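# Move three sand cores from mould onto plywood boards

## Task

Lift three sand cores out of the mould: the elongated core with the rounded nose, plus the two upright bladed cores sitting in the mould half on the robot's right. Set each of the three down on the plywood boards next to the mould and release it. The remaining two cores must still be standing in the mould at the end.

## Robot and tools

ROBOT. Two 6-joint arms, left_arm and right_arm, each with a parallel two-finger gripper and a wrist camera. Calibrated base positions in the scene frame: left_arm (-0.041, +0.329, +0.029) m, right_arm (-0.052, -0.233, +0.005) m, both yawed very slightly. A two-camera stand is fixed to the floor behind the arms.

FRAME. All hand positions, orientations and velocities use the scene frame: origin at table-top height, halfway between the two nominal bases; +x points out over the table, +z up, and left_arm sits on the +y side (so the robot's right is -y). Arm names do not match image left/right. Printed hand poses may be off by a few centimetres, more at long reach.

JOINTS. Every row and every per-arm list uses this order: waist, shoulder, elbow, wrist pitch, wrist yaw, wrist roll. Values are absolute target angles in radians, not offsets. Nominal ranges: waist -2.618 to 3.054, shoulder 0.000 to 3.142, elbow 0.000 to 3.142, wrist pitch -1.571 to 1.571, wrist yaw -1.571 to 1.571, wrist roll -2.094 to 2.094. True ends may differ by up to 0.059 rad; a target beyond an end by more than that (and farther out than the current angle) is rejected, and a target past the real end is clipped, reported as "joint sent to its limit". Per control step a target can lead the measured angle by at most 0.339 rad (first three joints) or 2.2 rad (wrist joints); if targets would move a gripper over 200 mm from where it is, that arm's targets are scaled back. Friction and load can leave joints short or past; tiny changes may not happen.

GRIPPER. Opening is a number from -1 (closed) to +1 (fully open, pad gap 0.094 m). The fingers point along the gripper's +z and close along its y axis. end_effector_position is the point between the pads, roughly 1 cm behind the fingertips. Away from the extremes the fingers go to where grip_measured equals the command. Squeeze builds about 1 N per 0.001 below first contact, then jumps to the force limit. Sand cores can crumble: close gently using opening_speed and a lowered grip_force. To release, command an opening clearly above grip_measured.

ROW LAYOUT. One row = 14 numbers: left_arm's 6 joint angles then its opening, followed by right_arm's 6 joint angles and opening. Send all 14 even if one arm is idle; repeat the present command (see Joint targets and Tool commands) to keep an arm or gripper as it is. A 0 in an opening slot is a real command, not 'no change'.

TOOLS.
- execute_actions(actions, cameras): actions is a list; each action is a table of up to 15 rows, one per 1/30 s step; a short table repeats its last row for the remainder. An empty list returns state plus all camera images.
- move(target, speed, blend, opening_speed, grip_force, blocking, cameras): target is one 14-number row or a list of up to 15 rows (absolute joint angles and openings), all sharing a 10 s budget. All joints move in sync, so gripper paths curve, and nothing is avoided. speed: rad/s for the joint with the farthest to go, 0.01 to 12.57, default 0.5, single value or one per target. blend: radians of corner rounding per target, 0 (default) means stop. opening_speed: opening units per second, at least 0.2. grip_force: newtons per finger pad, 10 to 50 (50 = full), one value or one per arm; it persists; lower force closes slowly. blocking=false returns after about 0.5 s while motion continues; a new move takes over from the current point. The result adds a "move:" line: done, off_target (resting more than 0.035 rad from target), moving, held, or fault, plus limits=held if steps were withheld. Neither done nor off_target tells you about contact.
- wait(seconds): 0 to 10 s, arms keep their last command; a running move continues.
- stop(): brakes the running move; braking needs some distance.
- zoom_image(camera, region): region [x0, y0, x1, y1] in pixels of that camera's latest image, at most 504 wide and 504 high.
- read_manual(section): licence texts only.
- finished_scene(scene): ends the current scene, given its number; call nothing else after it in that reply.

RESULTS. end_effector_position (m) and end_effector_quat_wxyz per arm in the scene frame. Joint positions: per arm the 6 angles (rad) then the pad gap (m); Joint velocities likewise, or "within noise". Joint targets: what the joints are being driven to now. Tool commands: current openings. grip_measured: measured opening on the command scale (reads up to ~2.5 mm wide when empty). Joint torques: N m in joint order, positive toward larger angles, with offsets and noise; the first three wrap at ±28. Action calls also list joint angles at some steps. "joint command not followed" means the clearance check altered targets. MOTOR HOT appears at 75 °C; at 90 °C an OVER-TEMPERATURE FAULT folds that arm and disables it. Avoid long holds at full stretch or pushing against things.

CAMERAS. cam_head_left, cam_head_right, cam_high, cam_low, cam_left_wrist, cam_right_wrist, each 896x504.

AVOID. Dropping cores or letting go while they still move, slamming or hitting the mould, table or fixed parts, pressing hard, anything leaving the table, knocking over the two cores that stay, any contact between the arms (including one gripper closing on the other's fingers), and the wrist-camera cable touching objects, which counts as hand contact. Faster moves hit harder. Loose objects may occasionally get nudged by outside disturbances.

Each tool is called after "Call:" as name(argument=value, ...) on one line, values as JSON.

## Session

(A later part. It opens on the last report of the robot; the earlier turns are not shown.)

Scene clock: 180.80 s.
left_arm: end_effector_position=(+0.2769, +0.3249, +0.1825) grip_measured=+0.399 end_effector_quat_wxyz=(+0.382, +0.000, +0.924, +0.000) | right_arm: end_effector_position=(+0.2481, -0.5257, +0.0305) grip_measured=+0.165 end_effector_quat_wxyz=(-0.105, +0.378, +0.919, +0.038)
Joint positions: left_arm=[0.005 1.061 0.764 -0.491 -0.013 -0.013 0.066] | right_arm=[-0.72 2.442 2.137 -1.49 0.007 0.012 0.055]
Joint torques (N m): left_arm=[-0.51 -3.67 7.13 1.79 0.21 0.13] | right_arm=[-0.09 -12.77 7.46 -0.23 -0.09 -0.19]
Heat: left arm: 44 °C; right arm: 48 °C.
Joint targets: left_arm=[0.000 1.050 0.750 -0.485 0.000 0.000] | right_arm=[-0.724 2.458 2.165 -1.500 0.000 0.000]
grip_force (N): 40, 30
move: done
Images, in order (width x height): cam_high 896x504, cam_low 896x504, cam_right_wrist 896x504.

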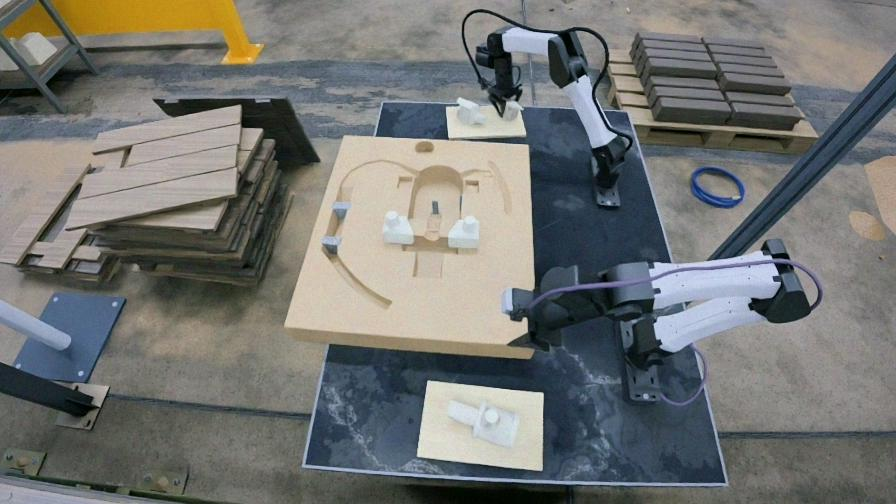

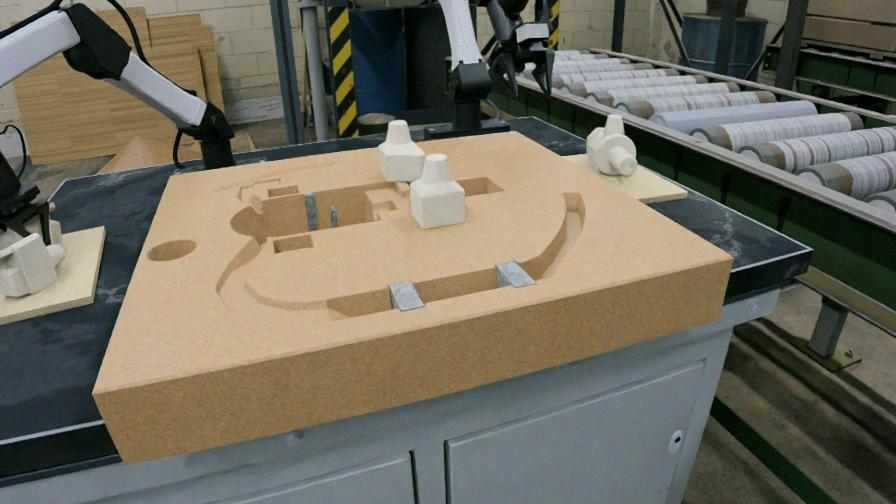

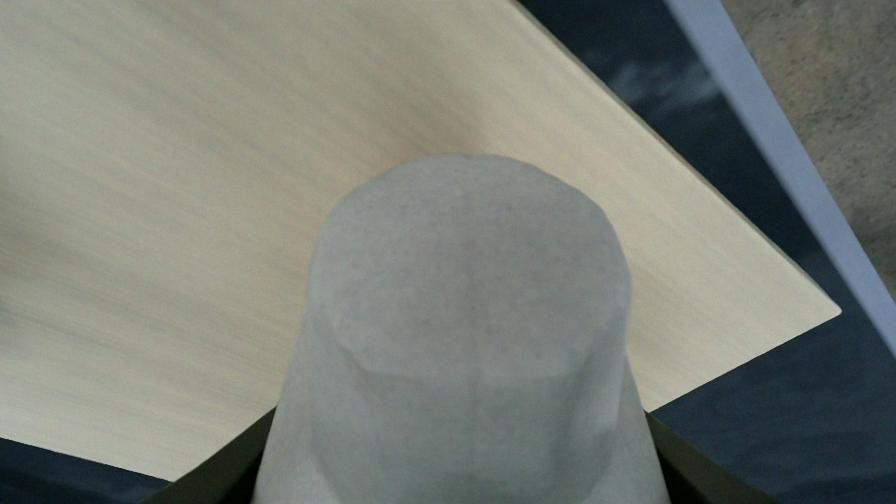

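Call:
move(target=[[0.0, 1.05, 0.75, -0.485, 0.0, 0.0, 0.4, -0.724, 2.458, 2.165, -1.50, 0.0, 0.0, 0.178],[0.0, 1.05, 0.75, -0.485, 0.0, 0.0, 0.4, -0.724, 2.458, 2.165, -1.50, 0.0, 0.0, 0.183],[0.0, 1.05, 0.75, -0.485, 0.0, 0.0, 0.4, -0.724, 2.458, 2.165, -1.50, 0.0, 0.0, 0.188],[0.0, 1.05, 0.75, -0.485, 0.0, 0.0, 0.4, -0.724, 2.458, 2.165, -1.50, 0.0, 0.0, 0.193],[0.0, 1.05, 0.75, -0.485, 0.0, 0.0, 0.4, -0.724, 2.450, 2.16, -1.50, 0.0, 0.0, 0.2],[0.0, 1.05, 0.75, -0.485, 0.0, 0.0, 0.4, -0.724, 2.447, 2.158, -1.50, 0.0, 0.0, 0.62],[0.0, 1.05, 0.75, -0.485, 0.0, 0.0, 0.4, -0.724, 2.12, 2.10, -1.50, 0.0, 0.0, 0.62]], speed=[0.1, 0.1, 0.1, 0.1, 0.1, 0.1, 0.4], opening_speed=0.6, cameras=["cam_high", "cam_head_right", "cam_low", "cam_right_wrist"])

Scene clock: 193.20 s.
left_arm: end_effector_position=(+0.2769, +0.3249, +0.1825) grip_measured=+0.399 end_effector_quat_wxyz=(+0.382, +0.000, +0.924, +0.000) | right_arm: end_effector_position=(+0.2496, -0.5272, +0.1417) grip_measured=+0.618 end_effector_quat_wxyz=(+0.016, +0.381, +0.924, -0.010)
Joint positions: left_arm=[0.005 1.061 0.764 -0.491 -0.013 -0.013 0.066] | right_arm=[-0.72 2.149 2.108 -1.492 0.007 0.012 0.076]
Joint torques (N m): left_arm=[-0.55 -3.69 7.15 1.78 0.21 0.14] | right_arm=[-0.09 -15.32 4.89 0.29 -0.07 -0.18]
Heat: left arm: 44 °C; right arm: 50 °C.
Joint targets: left_arm=[0.000 1.050 0.750 -0.485 0.000 0.000] | right_arm=[-0.724 2.120 2.100 -1.500 0.000 0.000]
grip_force (N): 40, 30
move: done
Images, in order (width x height): cam_head_right 896x504, cam_high 896x504, cam_low 896x504, cam_right_wrist 896x504.

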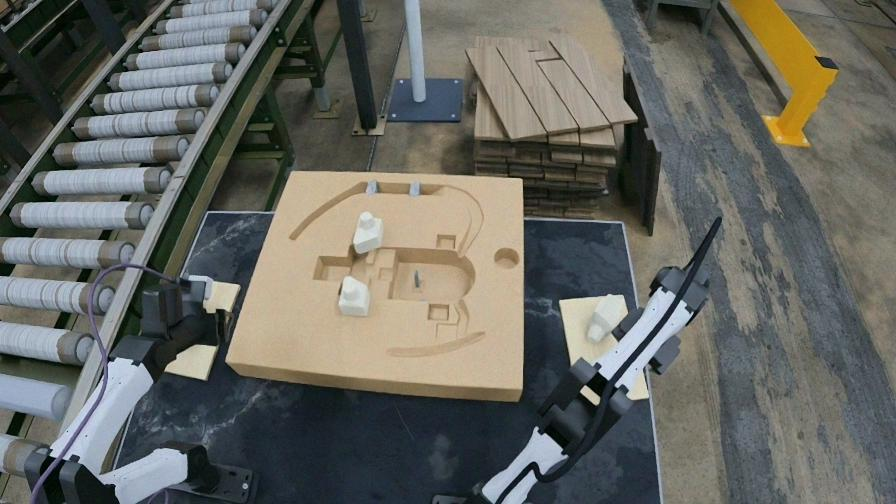

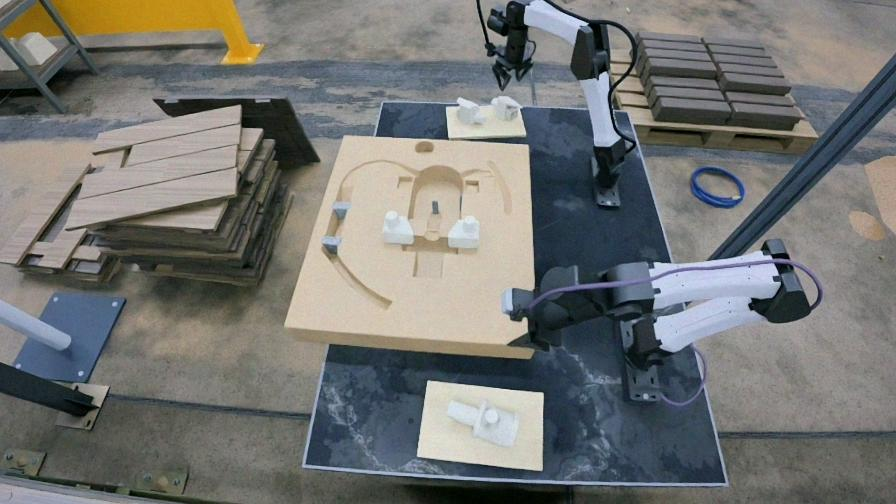

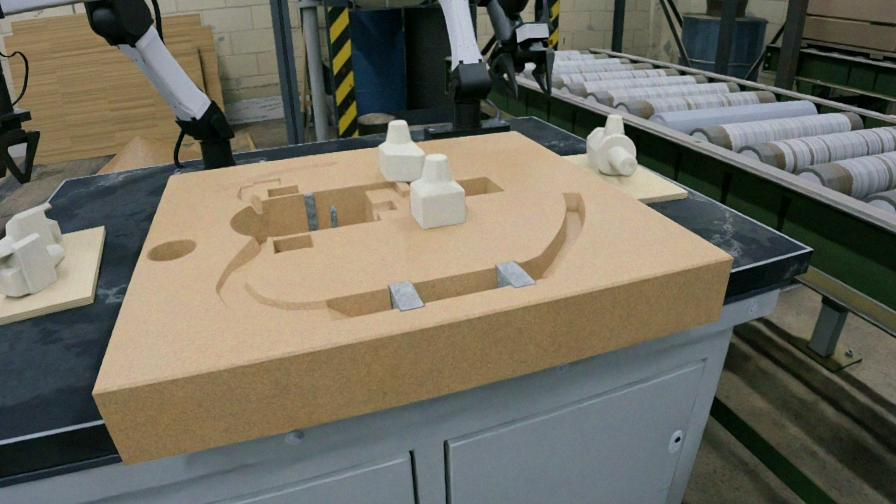

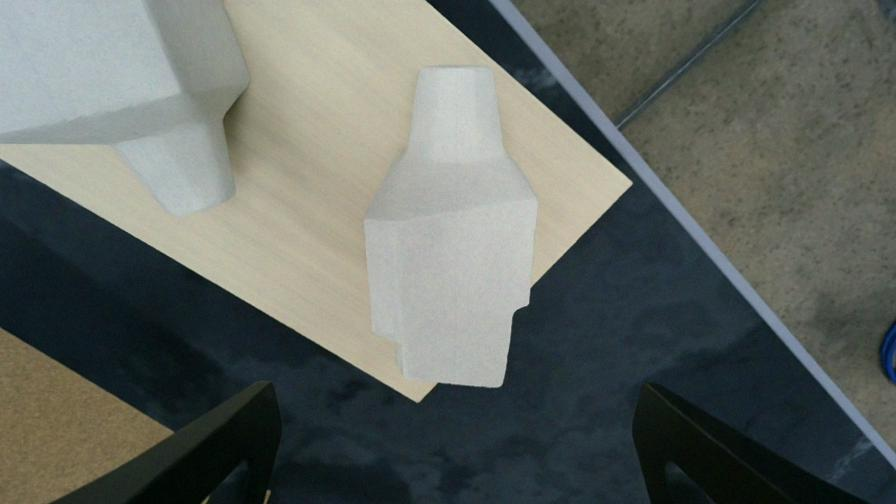

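Call:
finished_scene(scene=2)

The scene is finished: the task was done.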